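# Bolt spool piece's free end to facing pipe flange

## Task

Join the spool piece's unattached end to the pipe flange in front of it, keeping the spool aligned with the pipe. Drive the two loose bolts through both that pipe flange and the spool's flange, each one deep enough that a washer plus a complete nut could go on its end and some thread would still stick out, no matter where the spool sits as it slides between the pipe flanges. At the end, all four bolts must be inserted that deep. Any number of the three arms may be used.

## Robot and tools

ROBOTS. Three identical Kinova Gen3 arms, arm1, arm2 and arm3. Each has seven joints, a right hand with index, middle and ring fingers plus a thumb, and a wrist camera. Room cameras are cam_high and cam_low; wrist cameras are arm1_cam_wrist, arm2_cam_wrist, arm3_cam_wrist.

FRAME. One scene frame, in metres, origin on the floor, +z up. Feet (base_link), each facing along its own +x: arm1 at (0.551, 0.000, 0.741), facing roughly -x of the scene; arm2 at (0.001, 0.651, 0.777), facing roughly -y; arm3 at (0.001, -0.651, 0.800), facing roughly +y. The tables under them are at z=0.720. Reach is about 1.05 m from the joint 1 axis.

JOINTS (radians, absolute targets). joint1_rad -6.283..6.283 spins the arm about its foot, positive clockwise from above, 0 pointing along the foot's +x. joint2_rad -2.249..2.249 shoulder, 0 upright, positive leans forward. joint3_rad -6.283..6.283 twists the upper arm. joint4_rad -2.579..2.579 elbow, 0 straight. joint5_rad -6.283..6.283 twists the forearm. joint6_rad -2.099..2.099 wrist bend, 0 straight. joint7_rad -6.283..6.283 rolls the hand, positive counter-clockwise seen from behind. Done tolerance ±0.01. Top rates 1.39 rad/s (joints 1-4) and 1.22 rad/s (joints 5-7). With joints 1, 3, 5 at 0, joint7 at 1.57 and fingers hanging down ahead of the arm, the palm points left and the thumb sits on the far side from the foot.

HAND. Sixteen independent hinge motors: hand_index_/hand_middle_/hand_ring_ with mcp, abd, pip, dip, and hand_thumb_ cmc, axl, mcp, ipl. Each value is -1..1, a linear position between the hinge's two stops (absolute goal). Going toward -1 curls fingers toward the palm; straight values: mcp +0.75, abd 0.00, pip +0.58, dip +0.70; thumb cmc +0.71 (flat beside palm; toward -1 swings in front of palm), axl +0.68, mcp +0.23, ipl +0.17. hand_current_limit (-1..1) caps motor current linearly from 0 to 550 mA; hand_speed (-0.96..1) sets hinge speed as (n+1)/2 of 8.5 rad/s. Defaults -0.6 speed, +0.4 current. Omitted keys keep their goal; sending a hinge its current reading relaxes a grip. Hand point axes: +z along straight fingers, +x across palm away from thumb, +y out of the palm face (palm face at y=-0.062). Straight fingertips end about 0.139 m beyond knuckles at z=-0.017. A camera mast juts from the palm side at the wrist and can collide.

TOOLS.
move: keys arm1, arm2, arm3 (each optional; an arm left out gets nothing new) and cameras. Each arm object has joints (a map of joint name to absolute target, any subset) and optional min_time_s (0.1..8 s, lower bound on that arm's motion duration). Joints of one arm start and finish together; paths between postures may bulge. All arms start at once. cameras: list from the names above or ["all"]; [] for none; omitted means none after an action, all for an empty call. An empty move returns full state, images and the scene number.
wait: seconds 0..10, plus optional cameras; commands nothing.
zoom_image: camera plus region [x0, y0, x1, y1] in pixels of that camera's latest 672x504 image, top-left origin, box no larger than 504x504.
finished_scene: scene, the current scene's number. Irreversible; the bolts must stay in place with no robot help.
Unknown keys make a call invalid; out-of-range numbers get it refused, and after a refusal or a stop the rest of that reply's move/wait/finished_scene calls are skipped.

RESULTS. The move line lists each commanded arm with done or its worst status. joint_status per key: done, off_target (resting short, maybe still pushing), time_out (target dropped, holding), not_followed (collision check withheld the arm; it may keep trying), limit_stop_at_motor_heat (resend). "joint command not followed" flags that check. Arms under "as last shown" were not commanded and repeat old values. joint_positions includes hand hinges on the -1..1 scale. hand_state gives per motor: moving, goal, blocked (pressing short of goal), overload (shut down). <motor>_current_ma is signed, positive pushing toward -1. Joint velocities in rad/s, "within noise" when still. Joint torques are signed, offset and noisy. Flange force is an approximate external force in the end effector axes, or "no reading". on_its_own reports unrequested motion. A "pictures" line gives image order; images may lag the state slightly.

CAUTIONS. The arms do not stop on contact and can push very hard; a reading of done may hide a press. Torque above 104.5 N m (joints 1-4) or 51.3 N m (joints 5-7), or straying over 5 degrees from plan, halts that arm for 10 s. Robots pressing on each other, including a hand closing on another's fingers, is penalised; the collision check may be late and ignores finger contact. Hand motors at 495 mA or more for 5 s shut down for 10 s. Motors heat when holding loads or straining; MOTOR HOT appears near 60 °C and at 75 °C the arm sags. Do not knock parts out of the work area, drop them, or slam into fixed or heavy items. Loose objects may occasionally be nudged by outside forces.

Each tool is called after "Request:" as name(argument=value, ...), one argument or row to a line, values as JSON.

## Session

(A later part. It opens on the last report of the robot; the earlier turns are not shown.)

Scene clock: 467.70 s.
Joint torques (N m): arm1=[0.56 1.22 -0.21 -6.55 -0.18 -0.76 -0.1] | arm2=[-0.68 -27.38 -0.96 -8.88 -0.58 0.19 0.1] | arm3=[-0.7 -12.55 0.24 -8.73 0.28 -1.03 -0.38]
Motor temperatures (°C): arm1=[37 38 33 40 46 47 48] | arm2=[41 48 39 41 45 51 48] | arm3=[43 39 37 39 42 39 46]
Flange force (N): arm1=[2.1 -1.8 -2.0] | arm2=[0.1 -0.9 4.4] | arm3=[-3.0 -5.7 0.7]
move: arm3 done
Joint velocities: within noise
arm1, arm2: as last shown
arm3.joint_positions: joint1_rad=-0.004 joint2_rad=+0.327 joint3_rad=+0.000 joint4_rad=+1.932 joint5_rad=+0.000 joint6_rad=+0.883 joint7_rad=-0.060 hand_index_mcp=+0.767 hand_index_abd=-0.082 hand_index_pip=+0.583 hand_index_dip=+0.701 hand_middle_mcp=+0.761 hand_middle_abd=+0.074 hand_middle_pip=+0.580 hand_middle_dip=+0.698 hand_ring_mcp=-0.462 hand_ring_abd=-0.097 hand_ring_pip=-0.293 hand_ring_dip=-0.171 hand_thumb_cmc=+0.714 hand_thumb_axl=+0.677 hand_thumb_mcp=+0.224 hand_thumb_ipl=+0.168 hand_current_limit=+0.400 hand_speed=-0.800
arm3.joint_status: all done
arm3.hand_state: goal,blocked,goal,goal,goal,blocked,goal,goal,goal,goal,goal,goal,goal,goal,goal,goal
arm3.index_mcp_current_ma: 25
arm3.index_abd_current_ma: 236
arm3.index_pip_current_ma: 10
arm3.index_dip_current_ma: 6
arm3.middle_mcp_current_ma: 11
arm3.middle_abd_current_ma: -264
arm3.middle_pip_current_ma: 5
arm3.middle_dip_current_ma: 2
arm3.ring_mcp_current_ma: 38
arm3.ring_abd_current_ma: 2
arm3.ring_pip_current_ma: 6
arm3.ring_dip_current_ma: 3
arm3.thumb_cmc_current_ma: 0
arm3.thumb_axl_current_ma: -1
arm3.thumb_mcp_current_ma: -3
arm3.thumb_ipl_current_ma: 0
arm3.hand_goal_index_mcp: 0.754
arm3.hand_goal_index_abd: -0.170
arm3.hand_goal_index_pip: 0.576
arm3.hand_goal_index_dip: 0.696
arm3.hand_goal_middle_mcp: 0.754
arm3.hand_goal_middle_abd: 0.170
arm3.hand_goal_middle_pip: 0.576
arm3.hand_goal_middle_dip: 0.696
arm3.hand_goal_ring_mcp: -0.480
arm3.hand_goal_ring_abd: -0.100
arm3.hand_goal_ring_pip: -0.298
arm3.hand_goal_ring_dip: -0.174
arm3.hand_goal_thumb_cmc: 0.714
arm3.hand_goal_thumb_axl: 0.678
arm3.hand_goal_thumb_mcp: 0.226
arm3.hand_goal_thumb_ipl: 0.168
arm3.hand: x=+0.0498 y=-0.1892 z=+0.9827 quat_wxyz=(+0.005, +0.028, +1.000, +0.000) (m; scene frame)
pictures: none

Request:
move(
  arm3={"joints":{"joint1_rad":-0.0039,"joint2_rad":0.3221,"joint3_rad":0,"joint4_rad":1.9422,"joint5_rad":0,"joint6_rad":0.8773,"joint7_rad":-0.0604},"min_time_s":0.7},
)

Request:
move(
  arm3={"joints":{"joint1_rad":-0.0039,"joint2_rad":0.3280,"joint3_rad":0,"joint4_rad":1.9330,"joint5_rad":0,"joint6_rad":0.8806,"joint7_rad":-0.0604},"min_time_s":0.7},
)

Request:
move(
  arm3={"joints":{"joint1_rad":-0.0018,"joint2_rad":0.3208,"joint3_rad":0,"joint4_rad":1.9409,"joint5_rad":0,"joint6_rad":0.8799,"joint7_rad":-0.0583},"min_time_s":0.7},
)

Request:
move(
  arm3={"joints":{"joint1_rad":-0.0018,"joint2_rad":0.3267,"joint3_rad":0,"joint4_rad":1.9317,"joint5_rad":0,"joint6_rad":0.8832,"joint7_rad":-0.0583},"min_time_s":0.7},
)

Request:
move(
  arm3={"joints":{"joint1_rad":-0.0060,"joint2_rad":0.3208,"joint3_rad":0,"joint4_rad":1.9409,"joint5_rad":0,"joint6_rad":0.8799,"joint7_rad":-0.0625},"min_time_s":0.7},
)

Request:
move(
  arm3={"joints":{"joint1_rad":-0.0060,"joint2_rad":0.3267,"joint3_rad":0,"joint4_rad":1.9317,"joint5_rad":0,"joint6_rad":0.8832,"joint7_rad":-0.0625},"min_time_s":0.7},
)

Request:
move(
  arm3={"joints":{"joint1_rad":-0.0039,"joint2_rad":0.3195,"joint3_rad":0,"joint4_rad":1.9396,"joint5_rad":0,"joint6_rad":0.8825,"joint7_rad":-0.0604},"min_time_s":0.7},
)

Request:
move(
  arm3={"joints":{"joint1_rad":-0.0039,"joint2_rad":0.3254,"joint3_rad":0,"joint4_rad":1.9304,"joint5_rad":0,"joint6_rad":0.8858,"joint7_rad":-0.0604},"min_time_s":0.7},
)

Scene clock: 472.37 s.
Joint torques (N m): arm1=[0.53 1.18 -0.2 -6.66 -0.12 -0.73 -0.14] | arm2=[-0.68 -27.4 -0.96 -8.86 -0.58 0.17 0.12] | arm3=[-0.71 -12.19 0.31 -7.93 0.16 -0.44 -0.4]
Motor temperatures (°C): arm1=[37 38 33 40 46 47 48] | arm2=[41 48 39 41 45 51 48] | arm3=[43 39 37 39 42 39 46]
Flange force (N): arm1=[2.2 -1.7 -1.4] | arm2=[-0.1 -0.8 4.4] | arm3=[-3.1 -4.5 1.0]
move: arm3 done
Joint velocities: within noise
arm1, arm2: as last shown
arm3.joint_positions: joint1_rad=-0.004 joint2_rad=+0.322 joint3_rad=+0.000 joint4_rad=+1.942 joint5_rad=+0.000 joint6_rad=+0.877 joint7_rad=-0.060 hand_index_mcp=+0.759 hand_index_abd=-0.082 hand_index_pip=+0.581 hand_index_dip=+0.701 hand_middle_mcp=+0.753 hand_middle_abd=+0.074 hand_middle_pip=+0.577 hand_middle_dip=+0.698 hand_ring_mcp=-0.462 hand_ring_abd=-0.097 hand_ring_pip=-0.293 hand_ring_dip=-0.171 hand_thumb_cmc=+0.714 hand_thumb_axl=+0.677 hand_thumb_mcp=+0.224 hand_thumb_ipl=+0.168 hand_current_limit=+0.400 hand_speed=-0.800
arm3.joint_status: all done
arm3.hand_state: goal,blocked,goal,goal,goal,blocked,goal,goal,goal,goal,goal,goal,goal,goal,goal,goal
arm3.index_mcp_current_ma: 6
arm3.index_abd_current_ma: 236
arm3.index_pip_current_ma: 6
arm3.index_dip_current_ma: 6
arm3.middle_mcp_current_ma: -1
arm3.middle_abd_current_ma: -264
arm3.middle_pip_current_ma: 1
arm3.middle_dip_current_ma: 2
arm3.ring_mcp_current_ma: 38
arm3.ring_abd_current_ma: 2
arm3.ring_pip_current_ma: 6
arm3.ring_dip_current_ma: 3
arm3.thumb_cmc_current_ma: 0
arm3.thumb_axl_current_ma: -1
arm3.thumb_mcp_current_ma: -3
arm3.thumb_ipl_current_ma: 0
arm3.hand_goal_index_mcp: 0.754
arm3.hand_goal_index_abd: -0.170
arm3.hand_goal_index_pip: 0.576
arm3.hand_goal_index_dip: 0.696
arm3.hand_goal_middle_mcp: 0.754
arm3.hand_goal_middle_abd: 0.170
arm3.hand_goal_middle_pip: 0.576
arm3.hand_goal_middle_dip: 0.696
arm3.hand_goal_ring_mcp: -0.480
arm3.hand_goal_ring_abd: -0.100
arm3.hand_goal_ring_pip: -0.298
arm3.hand_goal_ring_dip: -0.174
arm3.hand_goal_thumb_cmc: 0.714
arm3.hand_goal_thumb_axl: 0.678
arm3.hand_goal_thumb_mcp: 0.226
arm3.hand_goal_thumb_ipl: 0.168
arm3.hand: x=+0.0499 y=-0.1923 z=+0.9818 quat_wxyz=(+0.005, +0.028, +1.000, +0.000) (m; scene frame)
pictures: none

Scene clock: 473.37 s.
Joint torques (N m): arm1=[0.5 1.28 -0.23 -6.66 -0.17 -0.75 -0.15] | arm2=[-0.68 -27.36 -0.95 -8.89 -0.56 0.19 0.12] | arm3=[-0.64 -12.57 0.28 -8.63 0.26 -1.02 -0.34]
Motor temperatures (°C): arm1=[37 38 33 40 46 47 48] | arm2=[41 48 39 41 45 51 48] | arm3=[43 39 37 39 42 39 46]
Flange force (N): arm1=[2.4 -1.8 -1.4] | arm2=[0.3 -0.9 4.4] | arm3=[-2.7 -5.5 0.6]
move: arm3 done
Joint velocities: within noise
arm1.joint_positions: joint1_rad=-0.397 joint2_rad=-0.403 joint3_rad=-0.161 joint4_rad=+1.313 joint5_rad=-0.014 joint6_rad=+2.068 joint7_rad=+1.960 hand_index_mcp=+0.753 hand_index_abd=+0.000 hand_index_pip=+0.577 hand_index_dip=+0.696 hand_middle_mcp=+0.753 hand_middle_abd=+0.000 hand_middle_pip=+0.577 hand_middle_dip=+0.696 hand_ring_mcp=+0.753 hand_ring_abd=+0.000 hand_ring_pip=+0.577 hand_ring_dip=+0.696 hand_thumb_cmc=+0.714 hand_thumb_axl=+0.677 hand_thumb_mcp=+0.224 hand_thumb_ipl=+0.168 hand_current_limit=+0.400 hand_speed=-0.600
arm1.joint_status: not commanded
arm1.hand_state: goal,goal,goal,goal,goal,goal,goal,goal,goal,goal,goal,goal,goal,goal,goal,goal
arm1.index_mcp_current_ma: 0
arm1.index_abd_current_ma: 0
arm1.index_pip_current_ma: 0
arm1.index_dip_current_ma: 0
arm1.middle_mcp_current_ma: 0
arm1.middle_abd_current_ma: 0
arm1.middle_pip_current_ma: 0
arm1.middle_dip_current_ma: 0
arm1.ring_mcp_current_ma: 0
arm1.ring_abd_current_ma: 0
arm1.ring_pip_current_ma: 0
arm1.ring_dip_current_ma: 0
arm1.thumb_cmc_current_ma: 0
arm1.thumb_axl_current_ma: 0
arm1.thumb_mcp_current_ma: -2
arm1.thumb_ipl_current_ma: 0
arm1.hand_goal_index_mcp: 0.754
arm1.hand_goal_index_abd: 0.000
arm1.hand_goal_index_pip: 0.576
arm1.hand_goal_index_dip: 0.696
arm1.hand_goal_middle_mcp: 0.754
arm1.hand_goal_middle_abd: 0.000
arm1.hand_goal_middle_pip: 0.576
arm1.hand_goal_middle_dip: 0.696
arm1.hand_goal_ring_mcp: 0.754
arm1.hand_goal_ring_abd: 0.000
arm1.hand_goal_ring_pip: 0.576
arm1.hand_goal_ring_dip: 0.696
arm1.hand_goal_thumb_cmc: 0.714
arm1.hand_goal_thumb_axl: 0.678
arm1.hand_goal_thumb_mcp: 0.226
arm1.hand_goal_thumb_ipl: 0.168
arm1.hand: x=+0.4890 y=-0.1242 z=+1.3033 quat_wxyz=(+0.014, -0.892, -0.445, +0.084) (m; scene frame)
arm2.joint_positions: joint1_rad=-0.171 joint2_rad=+1.072 joint3_rad=+0.000 joint4_rad=+0.904 joint5_rad=+0.000 joint6_rad=+1.165 joint7_rad=+1.367 hand_index_mcp=+0.762 hand_index_abd=-0.005 hand_index_pip=-0.738 hand_index_dip=-0.087 hand_middle_mcp=+0.760 hand_middle_abd=-0.002 hand_middle_pip=-0.751 hand_middle_dip=-0.065 hand_ring_mcp=+0.761 hand_ring_abd=+0.001 hand_ring_pip=-0.707 hand_ring_dip=-0.151 hand_thumb_cmc=-0.573 hand_thumb_axl=+0.676 hand_thumb_mcp=-0.280 hand_thumb_ipl=-0.639 hand_current_limit=+0.400 hand_speed=-0.700
arm2.joint_status: not commanded
arm2.hand_state: goal,goal,blocked,blocked,goal,goal,blocked,blocked,goal,goal,blocked,blocked,goal,goal,goal,goal
arm2.index_mcp_current_ma: 34
arm2.index_abd_current_ma: -19
arm2.index_pip_current_ma: 289
arm2.index_dip_current_ma: 385
arm2.middle_mcp_current_ma: 26
arm2.middle_abd_current_ma: -5
arm2.middle_pip_current_ma: 224
arm2.middle_dip_current_ma: 385
arm2.ring_mcp_current_ma: 29
arm2.ring_abd_current_ma: 3
arm2.ring_pip_current_ma: 385
arm2.ring_dip_current_ma: 385
arm2.thumb_cmc_current_ma: -12
arm2.thumb_axl_current_ma: -11
arm2.thumb_mcp_current_ma: 2
arm2.thumb_ipl_current_ma: 17
arm2.hand_goal_index_mcp: 0.754
arm2.hand_goal_index_abd: 0.000
arm2.hand_goal_index_pip: -0.800
arm2.hand_goal_index_dip: -0.350
arm2.hand_goal_middle_mcp: 0.754
arm2.hand_goal_middle_abd: 0.000
arm2.hand_goal_middle_pip: -0.800
arm2.hand_goal_middle_dip: -0.350
arm2.hand_goal_ring_mcp: 0.754
arm2.hand_goal_ring_abd: 0.000
arm2.hand_goal_ring_pip: -0.800
arm2.hand_goal_ring_dip: -0.350
arm2.hand_goal_thumb_cmc: -0.570
arm2.hand_goal_thumb_axl: 0.678
arm2.hand_goal_thumb_mcp: -0.280
arm2.hand_goal_thumb_ipl: -0.642
arm2.hand: x=+0.1481 y=-0.0319 z=+0.8459 quat_wxyz=(+0.004, +0.731, +0.682, -0.005) (m; scene frame)
arm3.joint_positions: joint1_rad=-0.004 joint2_rad=+0.328 joint3_rad=+0.000 joint4_rad=+1.933 joint5_rad=+0.000 joint6_rad=+0.881 joint7_rad=-0.060 hand_index_mcp=+0.767 hand_index_abd=-0.082 hand_index_pip=+0.583 hand_index_dip=+0.701 hand_middle_mcp=+0.761 hand_middle_abd=+0.074 hand_middle_pip=+0.580 hand_middle_dip=+0.698 hand_ring_mcp=-0.462 hand_ring_abd=-0.097 hand_ring_pip=-0.293 hand_ring_dip=-0.171 hand_thumb_cmc=+0.714 hand_thumb_axl=+0.677 hand_thumb_mcp=+0.224 hand_thumb_ipl=+0.168 hand_current_limit=+0.400 hand_speed=-0.800
arm3.joint_status: all done
arm3.hand_state: goal,blocked,goal,goal,goal,blocked,goal,goal,goal,goal,goal,goal,goal,goal,goal,goal
arm3.index_mcp_current_ma: 24
arm3.index_abd_current_ma: 236
arm3.index_pip_current_ma: 10
arm3.index_dip_current_ma: 6
arm3.middle_mcp_current_ma: 11
arm3.middle_abd_current_ma: -264
arm3.middle_pip_current_ma: 4
arm3.middle_dip_current_ma: 2
arm3.ring_mcp_current_ma: 38
arm3.ring_abd_current_ma: 2
arm3.ring_pip_current_ma: 6
arm3.ring_dip_current_ma: 3
arm3.thumb_cmc_current_ma: 0
arm3.thumb_axl_current_ma: -1
arm3.thumb_mcp_current_ma: -3
arm3.thumb_ipl_current_ma: 0
arm3.hand_goal_index_mcp: 0.754
arm3.hand_goal_index_abd: -0.170
arm3.hand_goal_index_pip: 0.576
arm3.hand_goal_index_dip: 0.696
arm3.hand_goal_middle_mcp: 0.754
arm3.hand_goal_middle_abd: 0.170
arm3.hand_goal_middle_pip: 0.576
arm3.hand_goal_middle_dip: 0.696
arm3.hand_goal_ring_mcp: -0.480
arm3.hand_goal_ring_abd: -0.100
arm3.hand_goal_ring_pip: -0.298
arm3.hand_goal_ring_dip: -0.174
arm3.hand_goal_thumb_cmc: 0.714
arm3.hand_goal_thumb_axl: 0.678
arm3.hand_goal_thumb_mcp: 0.226
arm3.hand_goal_thumb_ipl: 0.168
arm3.hand: x=+0.0499 y=-0.1892 z=+0.9819 quat_wxyz=(+0.005, +0.028, +1.000, +0.000) (m; scene frame)
pictures: none

Scene clock: 474.37 s.
Joint torques (N m): arm1=[0.47 1.19 -0.11 -6.57 -0.14 -0.78 -0.15] | arm2=[-0.69 -27.37 -0.93 -8.84 -0.55 0.18 0.11] | arm3=[-0.72 -12.19 0.21 -7.89 0.18 -0.44 -0.39]
Motor temperatures (°C): arm1=[37 38 33 40 46 46 48] | arm2=[41 48 39 41 45 51 48] | arm3=[43 39 37 39 42 39 46]
Flange force (N): arm1=[1.9 -1.5 -2.0] | arm2=[-0.1 -0.9 4.3] | arm3=[-3.1 -4.3 0.9]
move: arm3 done
Joint velocities: within noise
arm1, arm2: as last shown
arm3.joint_positions: joint1_rad=-0.002 joint2_rad=+0.321 joint3_rad=+0.000 joint4_rad=+1.941 joint5_rad=+0.000 joint6_rad=+0.880 joint7_rad=-0.058 hand_index_mcp=+0.759 hand_index_abd=-0.082 hand_index_pip=+0.581 hand_index_dip=+0.701 hand_middle_mcp=+0.753 hand_middle_abd=+0.074 hand_middle_pip=+0.577 hand_middle_dip=+0.698 hand_ring_mcp=-0.462 hand_ring_abd=-0.097 hand_ring_pip=-0.293 hand_ring_dip=-0.171 hand_thumb_cmc=+0.714 hand_thumb_axl=+0.677 hand_thumb_mcp=+0.224 hand_thumb_ipl=+0.168 hand_current_limit=+0.400 hand_speed=-0.800
arm3.joint_status: all done
arm3.hand_state: goal,blocked,goal,goal,goal,blocked,goal,goal,goal,goal,goal,goal,goal,goal,goal,goal
arm3.index_mcp_current_ma: 6
arm3.index_abd_current_ma: 236
arm3.index_pip_current_ma: 6
arm3.index_dip_current_ma: 6
arm3.middle_mcp_current_ma: -1
arm3.middle_abd_current_ma: -264
arm3.middle_pip_current_ma: 1
arm3.middle_dip_current_ma: 2
arm3.ring_mcp_current_ma: 38
arm3.ring_abd_current_ma: 2
arm3.ring_pip_current_ma: 6
arm3.ring_dip_current_ma: 3
arm3.thumb_cmc_current_ma: 0
arm3.thumb_axl_current_ma: -1
arm3.thumb_mcp_current_ma: -3
arm3.thumb_ipl_current_ma: 0
arm3.hand_goal_index_mcp: 0.754
arm3.hand_goal_index_abd: -0.170
arm3.hand_goal_index_pip: 0.576
arm3.hand_goal_index_dip: 0.696
arm3.hand_goal_middle_mcp: 0.754
arm3.hand_goal_middle_abd: 0.170
arm3.hand_goal_middle_pip: 0.576
arm3.hand_goal_middle_dip: 0.696
arm3.hand_goal_ring_mcp: -0.480
arm3.hand_goal_ring_abd: -0.100
arm3.hand_goal_ring_pip: -0.298
arm3.hand_goal_ring_dip: -0.174
arm3.hand_goal_thumb_cmc: 0.714
arm3.hand_goal_thumb_axl: 0.678
arm3.hand_goal_thumb_mcp: 0.226
arm3.hand_goal_thumb_ipl: 0.168
arm3.hand: x=+0.0506 y=-0.1923 z=+0.9827 quat_wxyz=(+0.005, +0.028, +1.000, +0.000) (m; scene frame)
pictures: none

Scene clock: 475.37 s.
Joint torques (N m): arm1=[0.51 1.26 -0.2 -6.52 -0.14 -0.76 -0.17] | arm2=[-0.66 -27.37 -0.93 -8.89 -0.58 0.17 0.08] | arm3=[-0.72 -12.56 0.23 -8.64 0.23 -1.01 -0.29]
Motor temperatures (°C): arm1=[37 38 33 40 46 46 48] | arm2=[41 48 39 41 45 51 48] | arm3=[43 39 37 39 42 39 46]
Flange force (N): arm1=[2.2 -1.8 -2.0] | arm2=[0.2 -0.9 4.4] | arm3=[-2.8 -5.5 0.7]
move: arm3 done
Joint velocities: within noise
arm1, arm2: as last shown
arm3.joint_positions: joint1_rad=-0.002 joint2_rad=+0.327 joint3_rad=+0.000 joint4_rad=+1.932 joint5_rad=+0.000 joint6_rad=+0.883 joint7_rad=-0.058 hand_index_mcp=+0.767 hand_index_abd=-0.082 hand_index_pip=+0.583 hand_index_dip=+0.701 hand_middle_mcp=+0.761 hand_middle_abd=+0.074 hand_middle_pip=+0.580 hand_middle_dip=+0.698 hand_ring_mcp=-0.462 hand_ring_abd=-0.097 hand_ring_pip=-0.293 hand_ring_dip=-0.171 hand_thumb_cmc=+0.714 hand_thumb_axl=+0.677 hand_thumb_mcp=+0.224 hand_thumb_ipl=+0.168 hand_current_limit=+0.400 hand_speed=-0.800
arm3.joint_status: all done
arm3.hand_state: goal,blocked,goal,goal,goal,blocked,goal,goal,goal,goal,goal,goal,goal,goal,goal,goal
arm3.index_mcp_current_ma: 25
arm3.index_abd_current_ma: 236
arm3.index_pip_current_ma: 10
arm3.index_dip_current_ma: 6
arm3.middle_mcp_current_ma: 11
arm3.middle_abd_current_ma: -264
arm3.middle_pip_current_ma: 5
arm3.middle_dip_current_ma: 2
arm3.ring_mcp_current_ma: 38
arm3.ring_abd_current_ma: 2
arm3.ring_pip_current_ma: 6
arm3.ring_dip_current_ma: 3
arm3.thumb_cmc_current_ma: 0
arm3.thumb_axl_current_ma: -1
arm3.thumb_mcp_current_ma: -3
arm3.thumb_ipl_current_ma: 0
arm3.hand_goal_index_mcp: 0.754
arm3.hand_goal_index_abd: -0.170
arm3.hand_goal_index_pip: 0.576
arm3.hand_goal_index_dip: 0.696
arm3.hand_goal_middle_mcp: 0.754
arm3.hand_goal_middle_abd: 0.170
arm3.hand_goal_middle_pip: 0.576
arm3.hand_goal_middle_dip: 0.696
arm3.hand_goal_ring_mcp: -0.480
arm3.hand_goal_ring_abd: -0.100
arm3.hand_goal_ring_pip: -0.298
arm3.hand_goal_ring_dip: -0.174
arm3.hand_goal_thumb_cmc: 0.714
arm3.hand_goal_thumb_axl: 0.678
arm3.hand_goal_thumb_mcp: 0.226
arm3.hand_goal_thumb_ipl: 0.168
arm3.hand: x=+0.0506 y=-0.1893 z=+0.9827 quat_wxyz=(+0.005, +0.028, +1.000, +0.000) (m; scene frame)
pictures: none

Scene clock: 476.37 s.
Joint torques (N m): arm1=[0.45 1.22 -0.19 -6.61 -0.18 -0.8 -0.16] | arm2=[-0.69 -27.32 -0.96 -8.86 -0.57 0.15 0.11] | arm3=[-0.79 -12.15 0.2 -7.95 0.15 -0.44 -0.38]
Motor temperatures (°C): arm1=[37 38 33 40 46 46 48] | arm2=[41 48 39 41 45 51 48] | arm3=[43 39 37 39 42 39 46]
Flange force (N): arm1=[2.2 -1.8 -1.8] | arm2=[0.1 -0.9 4.2] | arm3=[-3.2 -4.5 0.9]
move: arm3 done
Joint velocities: within noise
arm1, arm2: as last shown
arm3.joint_positions: joint1_rad=-0.006 joint2_rad=+0.321 joint3_rad=+0.000 joint4_rad=+1.941 joint5_rad=+0.000 joint6_rad=+0.880 joint7_rad=-0.063 hand_index_mcp=+0.759 hand_index_abd=-0.082 hand_index_pip=+0.581 hand_index_dip=+0.701 hand_middle_mcp=+0.753 hand_middle_abd=+0.074 hand_middle_pip=+0.577 hand_middle_dip=+0.698 hand_ring_mcp=-0.462 hand_ring_abd=-0.097 hand_ring_pip=-0.293 hand_ring_dip=-0.171 hand_thumb_cmc=+0.714 hand_thumb_axl=+0.677 hand_thumb_mcp=+0.224 hand_thumb_ipl=+0.168 hand_current_limit=+0.400 hand_speed=-0.800
arm3.joint_status: all done
arm3.hand_state: goal,blocked,goal,goal,goal,blocked,goal,goal,goal,goal,goal,goal,goal,goal,goal,goal
arm3.index_mcp_current_ma: 6
arm3.index_abd_current_ma: 236
arm3.index_pip_current_ma: 6
arm3.index_dip_current_ma: 6
arm3.middle_mcp_current_ma: -1
arm3.middle_abd_current_ma: -264
arm3.middle_pip_current_ma: 1
arm3.middle_dip_current_ma: 2
arm3.ring_mcp_current_ma: 38
arm3.ring_abd_current_ma: 2
arm3.ring_pip_current_ma: 6
arm3.ring_dip_current_ma: 3
arm3.thumb_cmc_current_ma: 0
arm3.thumb_axl_current_ma: -1
arm3.thumb_mcp_current_ma: -3
arm3.thumb_ipl_current_ma: 0
arm3.hand_goal_index_mcp: 0.754
arm3.hand_goal_index_abd: -0.170
arm3.hand_goal_index_pip: 0.576
arm3.hand_goal_index_dip: 0.696
arm3.hand_goal_middle_mcp: 0.754
arm3.hand_goal_middle_abd: 0.170
arm3.hand_goal_middle_pip: 0.576
arm3.hand_goal_middle_dip: 0.696
arm3.hand_goal_ring_mcp: -0.480
arm3.hand_goal_ring_abd: -0.100
arm3.hand_goal_ring_pip: -0.298
arm3.hand_goal_ring_dip: -0.174
arm3.hand_goal_thumb_cmc: 0.714
arm3.hand_goal_thumb_axl: 0.678
arm3.hand_goal_thumb_mcp: 0.226
arm3.hand_goal_thumb_ipl: 0.168
arm3.hand: x=+0.0491 y=-0.1922 z=+0.9826 quat_wxyz=(+0.005, +0.028, +1.000, +0.000) (m; scene frame)
pictures: none

Scene clock: 477.37 s.
Joint torques (N m): arm1=[0.55 1.21 -0.2 -6.59 -0.12 -0.74 -0.16] | arm2=[-0.67 -27.41 -0.91 -8.85 -0.59 0.16 0.09] | arm3=[-0.68 -12.48 0.24 -8.64 0.27 -1.01 -0.38]
Motor temperatures (°C): arm1=[37 38 33 40 46 46 48] | arm2=[41 48 39 41 45 51 48] | arm3=[43 39 37 39 42 39 46]
Flange force (N): arm1=[2.2 -1.8 -1.7] | arm2=[-0.2 -0.9 4.3] | arm3=[-3.0 -5.6 0.5]
move: arm3 done
Joint velocities: within noise
arm1, arm2: as last shown
arm3.joint_positions: joint1_rad=-0.006 joint2_rad=+0.327 joint3_rad=+0.000 joint4_rad=+1.932 joint5_rad=+0.000 joint6_rad=+0.883 joint7_rad=-0.063 hand_index_mcp=+0.767 hand_index_abd=-0.082 hand_index_pip=+0.583 hand_index_dip=+0.701 hand_middle_mcp=+0.761 hand_middle_abd=+0.074 hand_middle_pip=+0.580 hand_middle_dip=+0.698 hand_ring_mcp=-0.462 hand_ring_abd=-0.097 hand_ring_pip=-0.293 hand_ring_dip=-0.171 hand_thumb_cmc=+0.714 hand_thumb_axl=+0.677 hand_thumb_mcp=+0.224 hand_thumb_ipl=+0.168 hand_current_limit=+0.400 hand_speed=-0.800
arm3.joint_status: all done
arm3.hand_state: goal,blocked,goal,goal,goal,blocked,goal,goal,goal,goal,goal,goal,goal,goal,goal,goal
arm3.index_mcp_current_ma: 24
arm3.index_abd_current_ma: 236
arm3.index_pip_current_ma: 10
arm3.index_dip_current_ma: 6
arm3.middle_mcp_current_ma: 11
arm3.middle_abd_current_ma: -264
arm3.middle_pip_current_ma: 4
arm3.middle_dip_current_ma: 2
arm3.ring_mcp_current_ma: 38
arm3.ring_abd_current_ma: 2
arm3.ring_pip_current_ma: 6
arm3.ring_dip_current_ma: 3
arm3.thumb_cmc_current_ma: 0
arm3.thumb_axl_current_ma: -1
arm3.thumb_mcp_current_ma: -3
arm3.thumb_ipl_current_ma: 0
arm3.hand_goal_index_mcp: 0.754
arm3.hand_goal_index_abd: -0.170
arm3.hand_goal_index_pip: 0.576
arm3.hand_goal_index_dip: 0.696
arm3.hand_goal_middle_mcp: 0.754
arm3.hand_goal_middle_abd: 0.170
arm3.hand_goal_middle_pip: 0.576
arm3.hand_goal_middle_dip: 0.696
arm3.hand_goal_ring_mcp: -0.480
arm3.hand_goal_ring_abd: -0.100
arm3.hand_goal_ring_pip: -0.298
arm3.hand_goal_ring_dip: -0.174
arm3.hand_goal_thumb_cmc: 0.714
arm3.hand_goal_thumb_axl: 0.678
arm3.hand_goal_thumb_mcp: 0.226
arm3.hand_goal_thumb_ipl: 0.168
arm3.hand: x=+0.0490 y=-0.1892 z=+0.9826 quat_wxyz=(+0.005, +0.028, +1.000, +0.000) (m; scene frame)
pictures: none

Scene clock: 478.37 s.
Joint torques (N m): arm1=[0.54 1.3 -0.15 -6.6 -0.19 -0.8 -0.17] | arm2=[-0.67 -27.39 -0.94 -8.88 -0.56 0.19 0.12] | arm3=[-0.71 -12.15 0.15 -7.99 0.17 -0.47 -0.4]
Motor temperatures (°C): arm1=[37 38 33 40 46 46 48] | arm2=[41 48 39 41 45 51 48] | arm3=[43 39 37 39 42 39 46]
Flange force (N): arm1=[2.3 -1.7 -1.8] | arm2=[0.1 -0.9 4.4] | arm3=[-3.1 -4.6 0.9]
move: arm3 done
Joint velocities: within noise
arm1, arm2: as last shown
arm3.joint_positions: joint1_rad=-0.004 joint2_rad=+0.319 joint3_rad=+0.000 joint4_rad=+1.940 joint5_rad=+0.000 joint6_rad=+0.882 joint7_rad=-0.060 hand_index_mcp=+0.759 hand_index_abd=-0.082 hand_index_pip=+0.581 hand_index_dip=+0.701 hand_middle_mcp=+0.753 hand_middle_abd=+0.074 hand_middle_pip=+0.577 hand_middle_dip=+0.698 hand_ring_mcp=-0.462 hand_ring_abd=-0.097 hand_ring_pip=-0.293 hand_ring_dip=-0.171 hand_thumb_cmc=+0.714 hand_thumb_axl=+0.677 hand_thumb_mcp=+0.224 hand_thumb_ipl=+0.168 hand_current_limit=+0.400 hand_speed=-0.800
arm3.joint_status: all done
arm3.hand_state: goal,blocked,goal,goal,goal,blocked,goal,goal,goal,goal,goal,goal,goal,goal,goal,goal
arm3.index_mcp_current_ma: 6
arm3.index_abd_current_ma: 236
arm3.index_pip_current_ma: 6
arm3.index_dip_current_ma: 6
arm3.middle_mcp_current_ma: -1
arm3.middle_abd_current_ma: -264
arm3.middle_pip_current_ma: 1
arm3.middle_dip_current_ma: 2
arm3.ring_mcp_current_ma: 38
arm3.ring_abd_current_ma: 2
arm3.ring_pip_current_ma: 6
arm3.ring_dip_current_ma: 3
arm3.thumb_cmc_current_ma: 0
arm3.thumb_axl_current_ma: -1
arm3.thumb_mcp_current_ma: -3
arm3.thumb_ipl_current_ma: 0
arm3.hand_goal_index_mcp: 0.754
arm3.hand_goal_index_abd: -0.170
arm3.hand_goal_index_pip: 0.576
arm3.hand_goal_index_dip: 0.696
arm3.hand_goal_middle_mcp: 0.754
arm3.hand_goal_middle_abd: 0.170
arm3.hand_goal_middle_pip: 0.576
arm3.hand_goal_middle_dip: 0.696
arm3.hand_goal_ring_mcp: -0.480
arm3.hand_goal_ring_abd: -0.100
arm3.hand_goal_ring_pip: -0.298
arm3.hand_goal_ring_dip: -0.174
arm3.hand_goal_thumb_cmc: 0.714
arm3.hand_goal_thumb_axl: 0.678
arm3.hand_goal_thumb_mcp: 0.226
arm3.hand_goal_thumb_ipl: 0.168
arm3.hand: x=+0.0498 y=-0.1922 z=+0.9835 quat_wxyz=(+0.005, +0.028, +1.000, +0.000) (m; scene frame)
pictures: none

Scene clock: 479.37 s.
Joint torques (N m): arm1=[0.56 1.28 -0.16 -6.6 -0.17 -0.78 -0.18] | arm2=[-0.67 -27.36 -0.97 -8.91 -0.56 0.17 0.1] | arm3=[-0.75 -12.51 0.18 -8.71 0.26 -0.99 -0.37]
Motor temperatures (°C): arm1=[37 38 33 40 46 46 48] | arm2=[41 48 39 41 45 51 48] | arm3=[43 39 37 39 42 39 46]
Flange force (N): arm1=[2.3 -1.7 -1.8] | arm2=[0.3 -0.9 4.3] | arm3=[-3.1 -5.7 0.7]
move: arm3 done
Joint velocities: within noise
arm1, arm2: as last shown
arm3.joint_positions: joint1_rad=-0.004 joint2_rad=+0.325 joint3_rad=+0.000 joint4_rad=+1.930 joint5_rad=+0.000 joint6_rad=+0.886 joint7_rad=-0.060 hand_index_mcp=+0.767 hand_index_abd=-0.082 hand_index_pip=+0.583 hand_index_dip=+0.701 hand_middle_mcp=+0.761 hand_middle_abd=+0.074 hand_middle_pip=+0.580 hand_middle_dip=+0.698 hand_ring_mcp=-0.462 hand_ring_abd=-0.097 hand_ring_pip=-0.293 hand_ring_dip=-0.171 hand_thumb_cmc=+0.714 hand_thumb_axl=+0.677 hand_thumb_mcp=+0.224 hand_thumb_ipl=+0.168 hand_current_limit=+0.400 hand_speed=-0.800
arm3.joint_status: all done
arm3.hand_state: goal,blocked,goal,goal,goal,blocked,goal,goal,goal,goal,goal,goal,goal,goal,goal,goal
arm3.index_mcp_current_ma: 25
arm3.index_abd_current_ma: 236
arm3.index_pip_current_ma: 11
arm3.index_dip_current_ma: 6
arm3.middle_mcp_current_ma: 11
arm3.middle_abd_current_ma: -264
arm3.middle_pip_current_ma: 5
arm3.middle_dip_current_ma: 2
arm3.ring_mcp_current_ma: 38
arm3.ring_abd_current_ma: 2
arm3.ring_pip_current_ma: 6
arm3.ring_dip_current_ma: 3
arm3.thumb_cmc_current_ma: 0
arm3.thumb_axl_current_ma: -1
arm3.thumb_mcp_current_ma: -3
arm3.thumb_ipl_current_ma: 0
arm3.hand_goal_index_mcp: 0.754
arm3.hand_goal_index_abd: -0.170
arm3.hand_goal_index_pip: 0.576
arm3.hand_goal_index_dip: 0.696
arm3.hand_goal_middle_mcp: 0.754
arm3.hand_goal_middle_abd: 0.170
arm3.hand_goal_middle_pip: 0.576
arm3.hand_goal_middle_dip: 0.696
arm3.hand_goal_ring_mcp: -0.480
arm3.hand_goal_ring_abd: -0.100
arm3.hand_goal_ring_pip: -0.298
arm3.hand_goal_ring_dip: -0.174
arm3.hand_goal_thumb_cmc: 0.714
arm3.hand_goal_thumb_axl: 0.678
arm3.hand_goal_thumb_mcp: 0.226
arm3.hand_goal_thumb_ipl: 0.168
arm3.hand: x=+0.0498 y=-0.1892 z=+0.9835 quat_wxyz=(+0.005, +0.028, +1.000, +0.000) (m; scene frame)
pictures: none

Request:
move(
  arm3={"joints":{"joint1_rad":-0.0092,"joint2_rad":0.3208,"joint3_rad":0,"joint4_rad":1.9409,"joint5_rad":0,"joint6_rad":0.8799,"joint7_rad":-0.0657},"min_time_s":0.7},
)

Request:
move(
  arm3={"joints":{"joint1_rad":-0.0092,"joint2_rad":0.3267,"joint3_rad":0,"joint4_rad":1.9317,"joint5_rad":0,"joint6_rad":0.8832,"joint7_rad":-0.0657},"min_time_s":0.7},
)

Request:
move(
  arm3={"joints":{"joint1_rad":-0.0119,"joint2_rad":0.3208,"joint3_rad":0,"joint4_rad":1.9409,"joint5_rad":0,"joint6_rad":0.8799,"joint7_rad":-0.0684},"min_time_s":0.7},
)

Request:
move(
  arm3={"joints":{"joint1_rad":-0.0119,"joint2_rad":0.3267,"joint3_rad":0,"joint4_rad":1.9317,"joint5_rad":0,"joint6_rad":0.8832,"joint7_rad":-0.0684},"min_time_s":0.7},
)

Scene clock: 490.93 s.
Joint torques (N m): arm1=[0.36 1.27 -0.12 -6.61 -0.18 -0.78 -0.15] | arm2=[-0.66 -27.4 -0.91 -8.91 -0.55 0.2 0.13] | arm3=[-0.73 -12.18 0.15 -7.95 0.18 -0.46 -0.38]
Motor temperatures (°C): arm1=[37 38 33 40 46 46 48] | arm2=[41 48 39 41 45 51 48] | arm3=[43 39 37 39 42 39 46]
Flange force (N): arm1=[2.1 -1.4 -1.7] | arm2=[0.3 -0.9 4.5] | arm3=[-3.2 -4.4 0.9]
move: arm3 done
Joint velocities: within noise
arm1, arm2: as last shown
arm3.joint_positions: joint1_rad=-0.009 joint2_rad=+0.321 joint3_rad=+0.000 joint4_rad=+1.941 joint5_rad=+0.000 joint6_rad=+0.880 joint7_rad=-0.066 hand_index_mcp=+0.759 hand_index_abd=-0.082 hand_index_pip=+0.581 hand_index_dip=+0.701 hand_middle_mcp=+0.753 hand_middle_abd=+0.074 hand_middle_pip=+0.577 hand_middle_dip=+0.698 hand_ring_mcp=-0.462 hand_ring_abd=-0.097 hand_ring_pip=-0.293 hand_ring_dip=-0.171 hand_thumb_cmc=+0.714 hand_thumb_axl=+0.677 hand_thumb_mcp=+0.224 hand_thumb_ipl=+0.168 hand_current_limit=+0.400 hand_speed=-0.800
arm3.joint_status: all done
arm3.hand_state: goal,blocked,goal,goal,goal,blocked,goal,goal,goal,goal,goal,goal,goal,goal,goal,goal
arm3.index_mcp_current_ma: 6
arm3.index_abd_current_ma: 236
arm3.index_pip_current_ma: 6
arm3.index_dip_current_ma: 6
arm3.middle_mcp_current_ma: -1
arm3.middle_abd_current_ma: -264
arm3.middle_pip_current_ma: 1
arm3.middle_dip_current_ma: 2
arm3.ring_mcp_current_ma: 38
arm3.ring_abd_current_ma: 2
arm3.ring_pip_current_ma: 6
arm3.ring_dip_current_ma: 3
arm3.thumb_cmc_current_ma: 0
arm3.thumb_axl_current_ma: -1
arm3.thumb_mcp_current_ma: -3
arm3.thumb_ipl_current_ma: 0
arm3.hand_goal_index_mcp: 0.754
arm3.hand_goal_index_abd: -0.170
arm3.hand_goal_index_pip: 0.576
arm3.hand_goal_index_dip: 0.696
arm3.hand_goal_middle_mcp: 0.754
arm3.hand_goal_middle_abd: 0.170
arm3.hand_goal_middle_pip: 0.576
arm3.hand_goal_middle_dip: 0.696
arm3.hand_goal_ring_mcp: -0.480
arm3.hand_goal_ring_abd: -0.100
arm3.hand_goal_ring_pip: -0.298
arm3.hand_goal_ring_dip: -0.174
arm3.hand_goal_thumb_cmc: 0.714
arm3.hand_goal_thumb_axl: 0.678
arm3.hand_goal_thumb_mcp: 0.226
arm3.hand_goal_thumb_ipl: 0.168
arm3.hand: x=+0.0479 y=-0.1921 z=+0.9826 quat_wxyz=(+0.005, +0.028, +1.000, +0.000) (m; scene frame)
pictures: none

Scene clock: 491.93 s.
Joint torques (N m): arm1=[0.55 1.2 -0.12 -6.67 -0.17 -0.77 -0.16] | arm2=[-0.64 -27.4 -0.96 -8.87 -0.57 0.18 0.13] | arm3=[-0.64 -12.33 0.14 -7.97 0.12 -0.48 -0.35]
Motor temperatures (°C): arm1=[37 38 33 40 46 46 48] | arm2=[41 48 39 41 45 51 48] | arm3=[43 39 37 39 42 39 46]
Flange force (N): arm1=[2.1 -1.6 -1.5] | arm2=[0.0 -0.8 4.4] | arm3=[-2.9 -4.4 0.9]
move: arm3 done
Joint velocities: within noise
arm1.joint_positions: joint1_rad=-0.397 joint2_rad=-0.403 joint3_rad=-0.161 joint4_rad=+1.313 joint5_rad=-0.014 joint6_rad=+2.068 joint7_rad=+1.960 hand_index_mcp=+0.753 hand_index_abd=+0.000 hand_index_pip=+0.577 hand_index_dip=+0.696 hand_middle_mcp=+0.753 hand_middle_abd=+0.000 hand_middle_pip=+0.577 hand_middle_dip=+0.696 hand_ring_mcp=+0.753 hand_ring_abd=+0.000 hand_ring_pip=+0.577 hand_ring_dip=+0.696 hand_thumb_cmc=+0.714 hand_thumb_axl=+0.677 hand_thumb_mcp=+0.224 hand_thumb_ipl=+0.168 hand_current_limit=+0.400 hand_speed=-0.600
arm1.joint_status: not commanded
arm1.hand_state: goal,goal,goal,goal,goal,goal,goal,goal,goal,goal,goal,goal,goal,goal,goal,goal
arm1.index_mcp_current_ma: 0
arm1.index_abd_current_ma: 0
arm1.index_pip_current_ma: 0
arm1.index_dip_current_ma: 0
arm1.middle_mcp_current_ma: 0
arm1.middle_abd_current_ma: 0
arm1.middle_pip_current_ma: 0
arm1.middle_dip_current_ma: 0
arm1.ring_mcp_current_ma: 0
arm1.ring_abd_current_ma: 0
arm1.ring_pip_current_ma: 0
arm1.ring_dip_current_ma: 0
arm1.thumb_cmc_current_ma: 0
arm1.thumb_axl_current_ma: 0
arm1.thumb_mcp_current_ma: -2
arm1.thumb_ipl_current_ma: 0
arm1.hand_goal_index_mcp: 0.754
arm1.hand_goal_index_abd: 0.000
arm1.hand_goal_index_pip: 0.576
arm1.hand_goal_index_dip: 0.696
arm1.hand_goal_middle_mcp: 0.754
arm1.hand_goal_middle_abd: 0.000
arm1.hand_goal_middle_pip: 0.576
arm1.hand_goal_middle_dip: 0.696
arm1.hand_goal_ring_mcp: 0.754
arm1.hand_goal_ring_abd: 0.000
arm1.hand_goal_ring_pip: 0.576
arm1.hand_goal_ring_dip: 0.696
arm1.hand_goal_thumb_cmc: 0.714
arm1.hand_goal_thumb_axl: 0.678
arm1.hand_goal_thumb_mcp: 0.226
arm1.hand_goal_thumb_ipl: 0.168
arm1.hand: x=+0.4890 y=-0.1242 z=+1.3033 quat_wxyz=(+0.014, -0.892, -0.445, +0.084) (m; scene frame)
arm2.joint_positions: joint1_rad=-0.171 joint2_rad=+1.072 joint3_rad=+0.000 joint4_rad=+0.904 joint5_rad=+0.000 joint6_rad=+1.165 joint7_rad=+1.367 hand_index_mcp=+0.762 hand_index_abd=-0.005 hand_index_pip=-0.738 hand_index_dip=-0.087 hand_middle_mcp=+0.760 hand_middle_abd=-0.002 hand_middle_pip=-0.751 hand_middle_dip=-0.065 hand_ring_mcp=+0.761 hand_ring_abd=+0.001 hand_ring_pip=-0.707 hand_ring_dip=-0.151 hand_thumb_cmc=-0.573 hand_thumb_axl=+0.676 hand_thumb_mcp=-0.280 hand_thumb_ipl=-0.639 hand_current_limit=+0.400 hand_speed=-0.700
arm2.joint_status: not commanded
arm2.hand_state: goal,goal,blocked,blocked,goal,goal,blocked,blocked,goal,goal,blocked,blocked,goal,goal,goal,goal
arm2.index_mcp_current_ma: 34
arm2.index_abd_current_ma: -19
arm2.index_pip_current_ma: 289
arm2.index_dip_current_ma: 385
arm2.middle_mcp_current_ma: 26
arm2.middle_abd_current_ma: -5
arm2.middle_pip_current_ma: 224
arm2.middle_dip_current_ma: 385
arm2.ring_mcp_current_ma: 29
arm2.ring_abd_current_ma: 3
arm2.ring_pip_current_ma: 385
arm2.ring_dip_current_ma: 385
arm2.thumb_cmc_current_ma: -12
arm2.thumb_axl_current_ma: -11
arm2.thumb_mcp_current_ma: 2
arm2.thumb_ipl_current_ma: 17
arm2.hand_goal_index_mcp: 0.754
arm2.hand_goal_index_abd: 0.000
arm2.hand_goal_index_pip: -0.800
arm2.hand_goal_index_dip: -0.350
arm2.hand_goal_middle_mcp: 0.754
arm2.hand_goal_middle_abd: 0.000
arm2.hand_goal_middle_pip: -0.800
arm2.hand_goal_middle_dip: -0.350
arm2.hand_goal_ring_mcp: 0.754
arm2.hand_goal_ring_abd: 0.000
arm2.hand_goal_ring_pip: -0.800
arm2.hand_goal_ring_dip: -0.350
arm2.hand_goal_thumb_cmc: -0.570
arm2.hand_goal_thumb_axl: 0.678
arm2.hand_goal_thumb_mcp: -0.280
arm2.hand_goal_thumb_ipl: -0.642
arm2.hand: x=+0.1481 y=-0.0319 z=+0.8459 quat_wxyz=(+0.004, +0.731, +0.682, -0.005) (m; scene frame)
arm3.joint_positions: joint1_rad=-0.009 joint2_rad=+0.327 joint3_rad=+0.000 joint4_rad=+1.932 joint5_rad=+0.000 joint6_rad=+0.883 joint7_rad=-0.066 hand_index_mcp=+0.758 hand_index_abd=-0.082 hand_index_pip=+0.580 hand_index_dip=+0.700 hand_middle_mcp=+0.753 hand_middle_abd=+0.074 hand_middle_pip=+0.577 hand_middle_dip=+0.698 hand_ring_mcp=-0.462 hand_ring_abd=-0.097 hand_ring_pip=-0.293 hand_ring_dip=-0.171 hand_thumb_cmc=+0.714 hand_thumb_axl=+0.677 hand_thumb_mcp=+0.224 hand_thumb_ipl=+0.168 hand_current_limit=+0.400 hand_speed=-0.800
arm3.joint_status: all done
arm3.hand_state: goal,blocked,goal,goal,goal,blocked,goal,goal,goal,goal,goal,goal,goal,goal,goal,goal
arm3.index_mcp_current_ma: 5
arm3.index_abd_current_ma: 236
arm3.index_pip_current_ma: 5
arm3.index_dip_current_ma: 5
arm3.middle_mcp_current_ma: -1
arm3.middle_abd_current_ma: -264
arm3.middle_pip_current_ma: 1
arm3.middle_dip_current_ma: 2
arm3.ring_mcp_current_ma: 38
arm3.ring_abd_current_ma: 2
arm3.ring_pip_current_ma: 6
arm3.ring_dip_current_ma: 3
arm3.thumb_cmc_current_ma: 0
arm3.thumb_axl_current_ma: -1
arm3.thumb_mcp_current_ma: -3
arm3.thumb_ipl_current_ma: 0
arm3.hand_goal_index_mcp: 0.754
arm3.hand_goal_index_abd: -0.170
arm3.hand_goal_index_pip: 0.576
arm3.hand_goal_index_dip: 0.696
arm3.hand_goal_middle_mcp: 0.754
arm3.hand_goal_middle_abd: 0.170
arm3.hand_goal_middle_pip: 0.576
arm3.hand_goal_middle_dip: 0.696
arm3.hand_goal_ring_mcp: -0.480
arm3.hand_goal_ring_abd: -0.100
arm3.hand_goal_ring_pip: -0.298
arm3.hand_goal_ring_dip: -0.174
arm3.hand_goal_thumb_cmc: 0.714
arm3.hand_goal_thumb_axl: 0.678
arm3.hand_goal_thumb_mcp: 0.226
arm3.hand_goal_thumb_ipl: 0.168
arm3.hand: x=+0.0478 y=-0.1891 z=+0.9826 quat_wxyz=(+0.005, +0.028, +1.000, +0.000) (m; scene frame)
pictures: none

Scene clock: 492.93 s.
Joint torques (N m): arm1=[0.55 1.28 -0.14 -6.64 -0.17 -0.76 -0.17] | arm2=[-0.67 -27.38 -0.98 -8.83 -0.57 0.19 0.11] | arm3=[-0.67 -12.15 0.18 -7.9 0.16 -0.43 -0.36]
Motor temperatures (°C): arm1=[37 38 33 40 46 46 48] | arm2=[41 48 39 41 45 51 48] | arm3=[43 39 37 39 42 39 46]
Flange force (N): arm1=[2.3 -1.6 -1.5] | arm2=[-0.2 -0.8 4.3] | arm3=[-3.0 -4.4 0.9]
move: arm3 done
Joint velocities: within noise
arm1, arm2: as last shown
arm3.joint_positions: joint1_rad=-0.012 joint2_rad=+0.321 joint3_rad=+0.000 joint4_rad=+1.941 joint5_rad=+0.000 joint6_rad=+0.880 joint7_rad=-0.068 hand_index_mcp=+0.758 hand_index_abd=-0.082 hand_index_pip=+0.580 hand_index_dip=+0.700 hand_middle_mcp=+0.753 hand_middle_abd=+0.074 hand_middle_pip=+0.577 hand_middle_dip=+0.698 hand_ring_mcp=-0.462 hand_ring_abd=-0.097 hand_ring_pip=-0.293 hand_ring_dip=-0.171 hand_thumb_cmc=+0.714 hand_thumb_axl=+0.677 hand_thumb_mcp=+0.224 hand_thumb_ipl=+0.168 hand_current_limit=+0.400 hand_speed=-0.800
arm3.joint_status: all done
arm3.hand_state: goal,blocked,goal,goal,goal,blocked,goal,goal,goal,goal,goal,goal,goal,goal,goal,goal
arm3.index_mcp_current_ma: 5
arm3.index_abd_current_ma: 236
arm3.index_pip_current_ma: 5
arm3.index_dip_current_ma: 5
arm3.middle_mcp_current_ma: -1
arm3.middle_abd_current_ma: -264
arm3.middle_pip_current_ma: 1
arm3.middle_dip_current_ma: 2
arm3.ring_mcp_current_ma: 38
arm3.ring_abd_current_ma: 2
arm3.ring_pip_current_ma: 6
arm3.ring_dip_current_ma: 3
arm3.thumb_cmc_current_ma: 0
arm3.thumb_axl_current_ma: -1
arm3.thumb_mcp_current_ma: -3
arm3.thumb_ipl_current_ma: 0
arm3.hand_goal_index_mcp: 0.754
arm3.hand_goal_index_abd: -0.170
arm3.hand_goal_index_pip: 0.576
arm3.hand_goal_index_dip: 0.696
arm3.hand_goal_middle_mcp: 0.754
arm3.hand_goal_middle_abd: 0.170
arm3.hand_goal_middle_pip: 0.576
arm3.hand_goal_middle_dip: 0.696
arm3.hand_goal_ring_mcp: -0.480
arm3.hand_goal_ring_abd: -0.100
arm3.hand_goal_ring_pip: -0.298
arm3.hand_goal_ring_dip: -0.174
arm3.hand_goal_thumb_cmc: 0.714
arm3.hand_goal_thumb_axl: 0.678
arm3.hand_goal_thumb_mcp: 0.226
arm3.hand_goal_thumb_ipl: 0.168
arm3.hand: x=+0.0469 y=-0.1921 z=+0.9826 quat_wxyz=(+0.005, +0.028, +1.000, +0.000) (m; scene frame)
pictures: none

Scene clock: 493.93 s.
Joint torques (N m): arm1=[0.55 1.21 -0.18 -6.59 -0.16 -0.82 -0.13] | arm2=[-0.65 -27.36 -0.92 -8.88 -0.56 0.17 0.1] | arm3=[-0.7 -12.25 0.19 -7.94 0.14 -0.49 -0.35]
Motor temperatures (°C): arm1=[37 38 33 40 46 46 48] | arm2=[41 48 39 41 45 51 48] | arm3=[43 39 37 39 42 39 46]
Flange force (N): arm1=[2.1 -1.7 -2.0] | arm2=[0.1 -0.9 4.3] | arm3=[-3.0 -4.5 0.7]
move: arm3 done
Joint velocities: within noise
arm1, arm2: as last shown
arm3.joint_positions: joint1_rad=-0.012 joint2_rad=+0.327 joint3_rad=+0.000 joint4_rad=+1.932 joint5_rad=+0.000 joint6_rad=+0.883 joint7_rad=-0.068 hand_index_mcp=+0.758 hand_index_abd=-0.082 hand_index_pip=+0.580 hand_index_dip=+0.700 hand_middle_mcp=+0.753 hand_middle_abd=+0.074 hand_middle_pip=+0.577 hand_middle_dip=+0.698 hand_ring_mcp=-0.462 hand_ring_abd=-0.097 hand_ring_pip=-0.293 hand_ring_dip=-0.171 hand_thumb_cmc=+0.714 hand_thumb_axl=+0.677 hand_thumb_mcp=+0.224 hand_thumb_ipl=+0.168 hand_current_limit=+0.400 hand_speed=-0.800
arm3.joint_status: all done
arm3.hand_state: goal,blocked,goal,goal,goal,blocked,goal,goal,goal,goal,goal,goal,goal,goal,goal,goal
arm3.index_mcp_current_ma: 5
arm3.index_abd_current_ma: 236
arm3.index_pip_current_ma: 5
arm3.index_dip_current_ma: 5
arm3.middle_mcp_current_ma: -1
arm3.middle_abd_current_ma: -264
arm3.middle_pip_current_ma: 1
arm3.middle_dip_current_ma: 2
arm3.ring_mcp_current_ma: 38
arm3.ring_abd_current_ma: 2
arm3.ring_pip_current_ma: 6
arm3.ring_dip_current_ma: 3
arm3.thumb_cmc_current_ma: 0
arm3.thumb_axl_current_ma: -1
arm3.thumb_mcp_current_ma: -3
arm3.thumb_ipl_current_ma: 0
arm3.hand_goal_index_mcp: 0.754
arm3.hand_goal_index_abd: -0.170
arm3.hand_goal_index_pip: 0.576
arm3.hand_goal_index_dip: 0.696
arm3.hand_goal_middle_mcp: 0.754
arm3.hand_goal_middle_abd: 0.170
arm3.hand_goal_middle_pip: 0.576
arm3.hand_goal_middle_dip: 0.696
arm3.hand_goal_ring_mcp: -0.480
arm3.hand_goal_ring_abd: -0.100
arm3.hand_goal_ring_pip: -0.298
arm3.hand_goal_ring_dip: -0.174
arm3.hand_goal_thumb_cmc: 0.714
arm3.hand_goal_thumb_axl: 0.678
arm3.hand_goal_thumb_mcp: 0.226
arm3.hand_goal_thumb_ipl: 0.168
arm3.hand: x=+0.0468 y=-0.1891 z=+0.9826 quat_wxyz=(+0.005, +0.028, +1.000, +0.000) (m; scene frame)
pictures: none

Request:
move(
  arm3={"joints":{"joint1_rad":-0.0110,"joint2_rad":0.3422,"joint3_rad":0,"joint4_rad":1.9077,"joint5_rad":0,"joint6_rad":0.8917,"joint7_rad":-0.0675},"min_time_s":2},
)

Request:
move(
  arm3={"joints":{"joint1_rad":-0.0098,"joint2_rad":0.3542,"joint3_rad":0,"joint4_rad":1.8892,"joint5_rad":0,"joint6_rad":0.8983,"joint7_rad":-0.0663},"min_time_s":2},
  cameras=["cam_low","cam_high"],
)

Request:
zoom_image(
  camera="cam_low",
  region=[430, 180, 530, 280],
)

Request:
zoom_image(
  camera="cam_high",
  region=[390, 220, 450, 280],
)

Scene clock: 500.37 s.
Joint torques (N m): arm1=[0.53 1.23 -0.2 -6.65 -0.21 -0.79 -0.15] | arm2=[-0.68 -27.39 -0.96 -8.86 -0.59 0.16 0.1] | arm3=[-0.7 -12.64 0.21 -7.97 0.17 -0.48 -0.36]
Motor temperatures (°C): arm1=[37 38 33 40 46 46 48] | arm2=[41 48 39 41 45 51 48] | arm3=[43 39 37 39 42 39 46]
Flange force (N): arm1=[2.3 -1.8 -1.6] | arm2=[-0.1 -0.9 4.3] | arm3=[-3.0 -4.3 0.8]
move: arm3 done
Joint velocities: within noise
arm1, arm2: as last shown
arm3.joint_positions: joint1_rad=-0.011 joint2_rad=+0.342 joint3_rad=+0.000 joint4_rad=+1.908 joint5_rad=+0.000 joint6_rad=+0.892 joint7_rad=-0.068 hand_index_mcp=+0.758 hand_index_abd=-0.082 hand_index_pip=+0.580 hand_index_dip=+0.700 hand_middle_mcp=+0.753 hand_middle_abd=+0.074 hand_middle_pip=+0.577 hand_middle_dip=+0.698 hand_ring_mcp=-0.462 hand_ring_abd=-0.097 hand_ring_pip=-0.293 hand_ring_dip=-0.171 hand_thumb_cmc=+0.714 hand_thumb_axl=+0.677 hand_thumb_mcp=+0.224 hand_thumb_ipl=+0.168 hand_current_limit=+0.400 hand_speed=-0.800
arm3.joint_status: all done
arm3.hand_state: goal,blocked,goal,goal,goal,blocked,goal,goal,goal,goal,goal,goal,goal,goal,goal,goal
arm3.index_mcp_current_ma: 5
arm3.index_abd_current_ma: 236
arm3.index_pip_current_ma: 5
arm3.index_dip_current_ma: 5
arm3.middle_mcp_current_ma: -1
arm3.middle_abd_current_ma: -264
arm3.middle_pip_current_ma: 1
arm3.middle_dip_current_ma: 2
arm3.ring_mcp_current_ma: 38
arm3.ring_abd_current_ma: 2
arm3.ring_pip_current_ma: 6
arm3.ring_dip_current_ma: 3
arm3.thumb_cmc_current_ma: 0
arm3.thumb_axl_current_ma: -1
arm3.thumb_mcp_current_ma: -3
arm3.thumb_ipl_current_ma: 0
arm3.hand_goal_index_mcp: 0.754
arm3.hand_goal_index_abd: -0.170
arm3.hand_goal_index_pip: 0.576
arm3.hand_goal_index_dip: 0.696
arm3.hand_goal_middle_mcp: 0.754
arm3.hand_goal_middle_abd: 0.170
arm3.hand_goal_middle_pip: 0.576
arm3.hand_goal_middle_dip: 0.696
arm3.hand_goal_ring_mcp: -0.480
arm3.hand_goal_ring_abd: -0.100
arm3.hand_goal_ring_pip: -0.298
arm3.hand_goal_ring_dip: -0.174
arm3.hand_goal_thumb_cmc: 0.714
arm3.hand_goal_thumb_axl: 0.678
arm3.hand_goal_thumb_mcp: 0.226
arm3.hand_goal_thumb_ipl: 0.168
arm3.hand: x=+0.0470 y=-0.1812 z=+0.9826 quat_wxyz=(+0.005, +0.028, +1.000, +0.000) (m; scene frame)
pictures: none

Scene clock: 502.67 s.
Joint torques (N m): arm1=[0.54 1.27 -0.19 -6.65 -0.18 -0.81 -0.19] | arm2=[-0.71 -27.38 -0.96 -8.91 -0.54 0.2 0.11] | arm3=[-0.74 -12.89 0.15 -7.99 0.19 -0.37 -0.35]
Motor temperatures (°C): arm1=[37 38 33 40 46 46 48] | arm2=[41 48 39 41 45 51 48] | arm3=[43 39 37 39 42 39 46]
Flange force (N): arm1=[2.5 -1.8 -1.6] | arm2=[0.4 -1.0 4.4] | arm3=[-3.0 -4.4 1.1]
move: arm3 done
Joint velocities: within noise
arm1, arm2: as last shown
arm3.joint_positions: joint1_rad=-0.010 joint2_rad=+0.354 joint3_rad=+0.000 joint4_rad=+1.889 joint5_rad=+0.000 joint6_rad=+0.898 joint7_rad=-0.066 hand_index_mcp=+0.758 hand_index_abd=-0.082 hand_index_pip=+0.580 hand_index_dip=+0.700 hand_middle_mcp=+0.753 hand_middle_abd=+0.074 hand_middle_pip=+0.577 hand_middle_dip=+0.698 hand_ring_mcp=-0.462 hand_ring_abd=-0.097 hand_ring_pip=-0.293 hand_ring_dip=-0.171 hand_thumb_cmc=+0.714 hand_thumb_axl=+0.677 hand_thumb_mcp=+0.224 hand_thumb_ipl=+0.168 hand_current_limit=+0.400 hand_speed=-0.800
arm3.joint_status: all done
arm3.hand_state: goal,blocked,goal,goal,goal,blocked,goal,goal,goal,goal,goal,goal,goal,goal,goal,goal
arm3.index_mcp_current_ma: 5
arm3.index_abd_current_ma: 236
arm3.index_pip_current_ma: 5
arm3.index_dip_current_ma: 5
arm3.middle_mcp_current_ma: -1
arm3.middle_abd_current_ma: -264
arm3.middle_pip_current_ma: 1
arm3.middle_dip_current_ma: 2
arm3.ring_mcp_current_ma: 38
arm3.ring_abd_current_ma: 2
arm3.ring_pip_current_ma: 6
arm3.ring_dip_current_ma: 3
arm3.thumb_cmc_current_ma: 0
arm3.thumb_axl_current_ma: -1
arm3.thumb_mcp_current_ma: -3
arm3.thumb_ipl_current_ma: 0
arm3.hand_goal_index_mcp: 0.754
arm3.hand_goal_index_abd: -0.170
arm3.hand_goal_index_pip: 0.576
arm3.hand_goal_index_dip: 0.696
arm3.hand_goal_middle_mcp: 0.754
arm3.hand_goal_middle_abd: 0.170
arm3.hand_goal_middle_pip: 0.576
arm3.hand_goal_middle_dip: 0.696
arm3.hand_goal_ring_mcp: -0.480
arm3.hand_goal_ring_abd: -0.100
arm3.hand_goal_ring_pip: -0.298
arm3.hand_goal_ring_dip: -0.174
arm3.hand_goal_thumb_cmc: 0.714
arm3.hand_goal_thumb_axl: 0.678
arm3.hand_goal_thumb_mcp: 0.226
arm3.hand_goal_thumb_ipl: 0.168
arm3.hand: x=+0.0475 y=-0.1753 z=+0.9824 quat_wxyz=(+0.005, +0.028, +1.000, +0.000) (m; scene frame)
pictures: cam_high, cam_low

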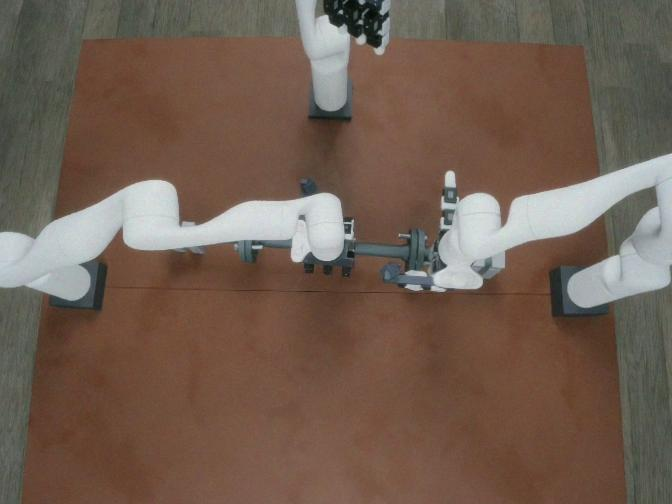

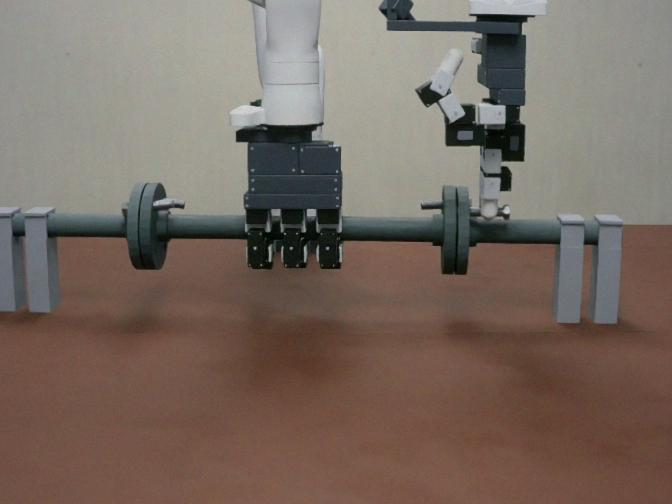

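Scaled by 5.040.

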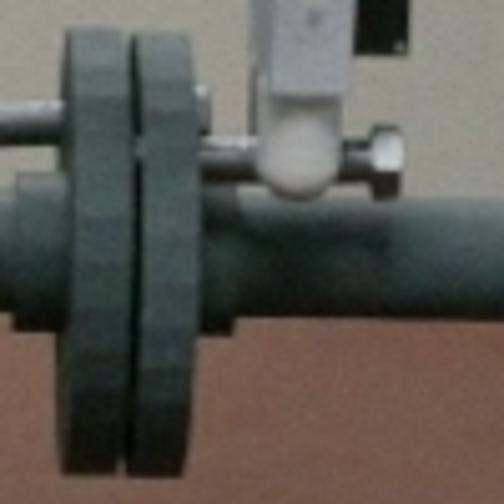

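Scaled by 8.400.

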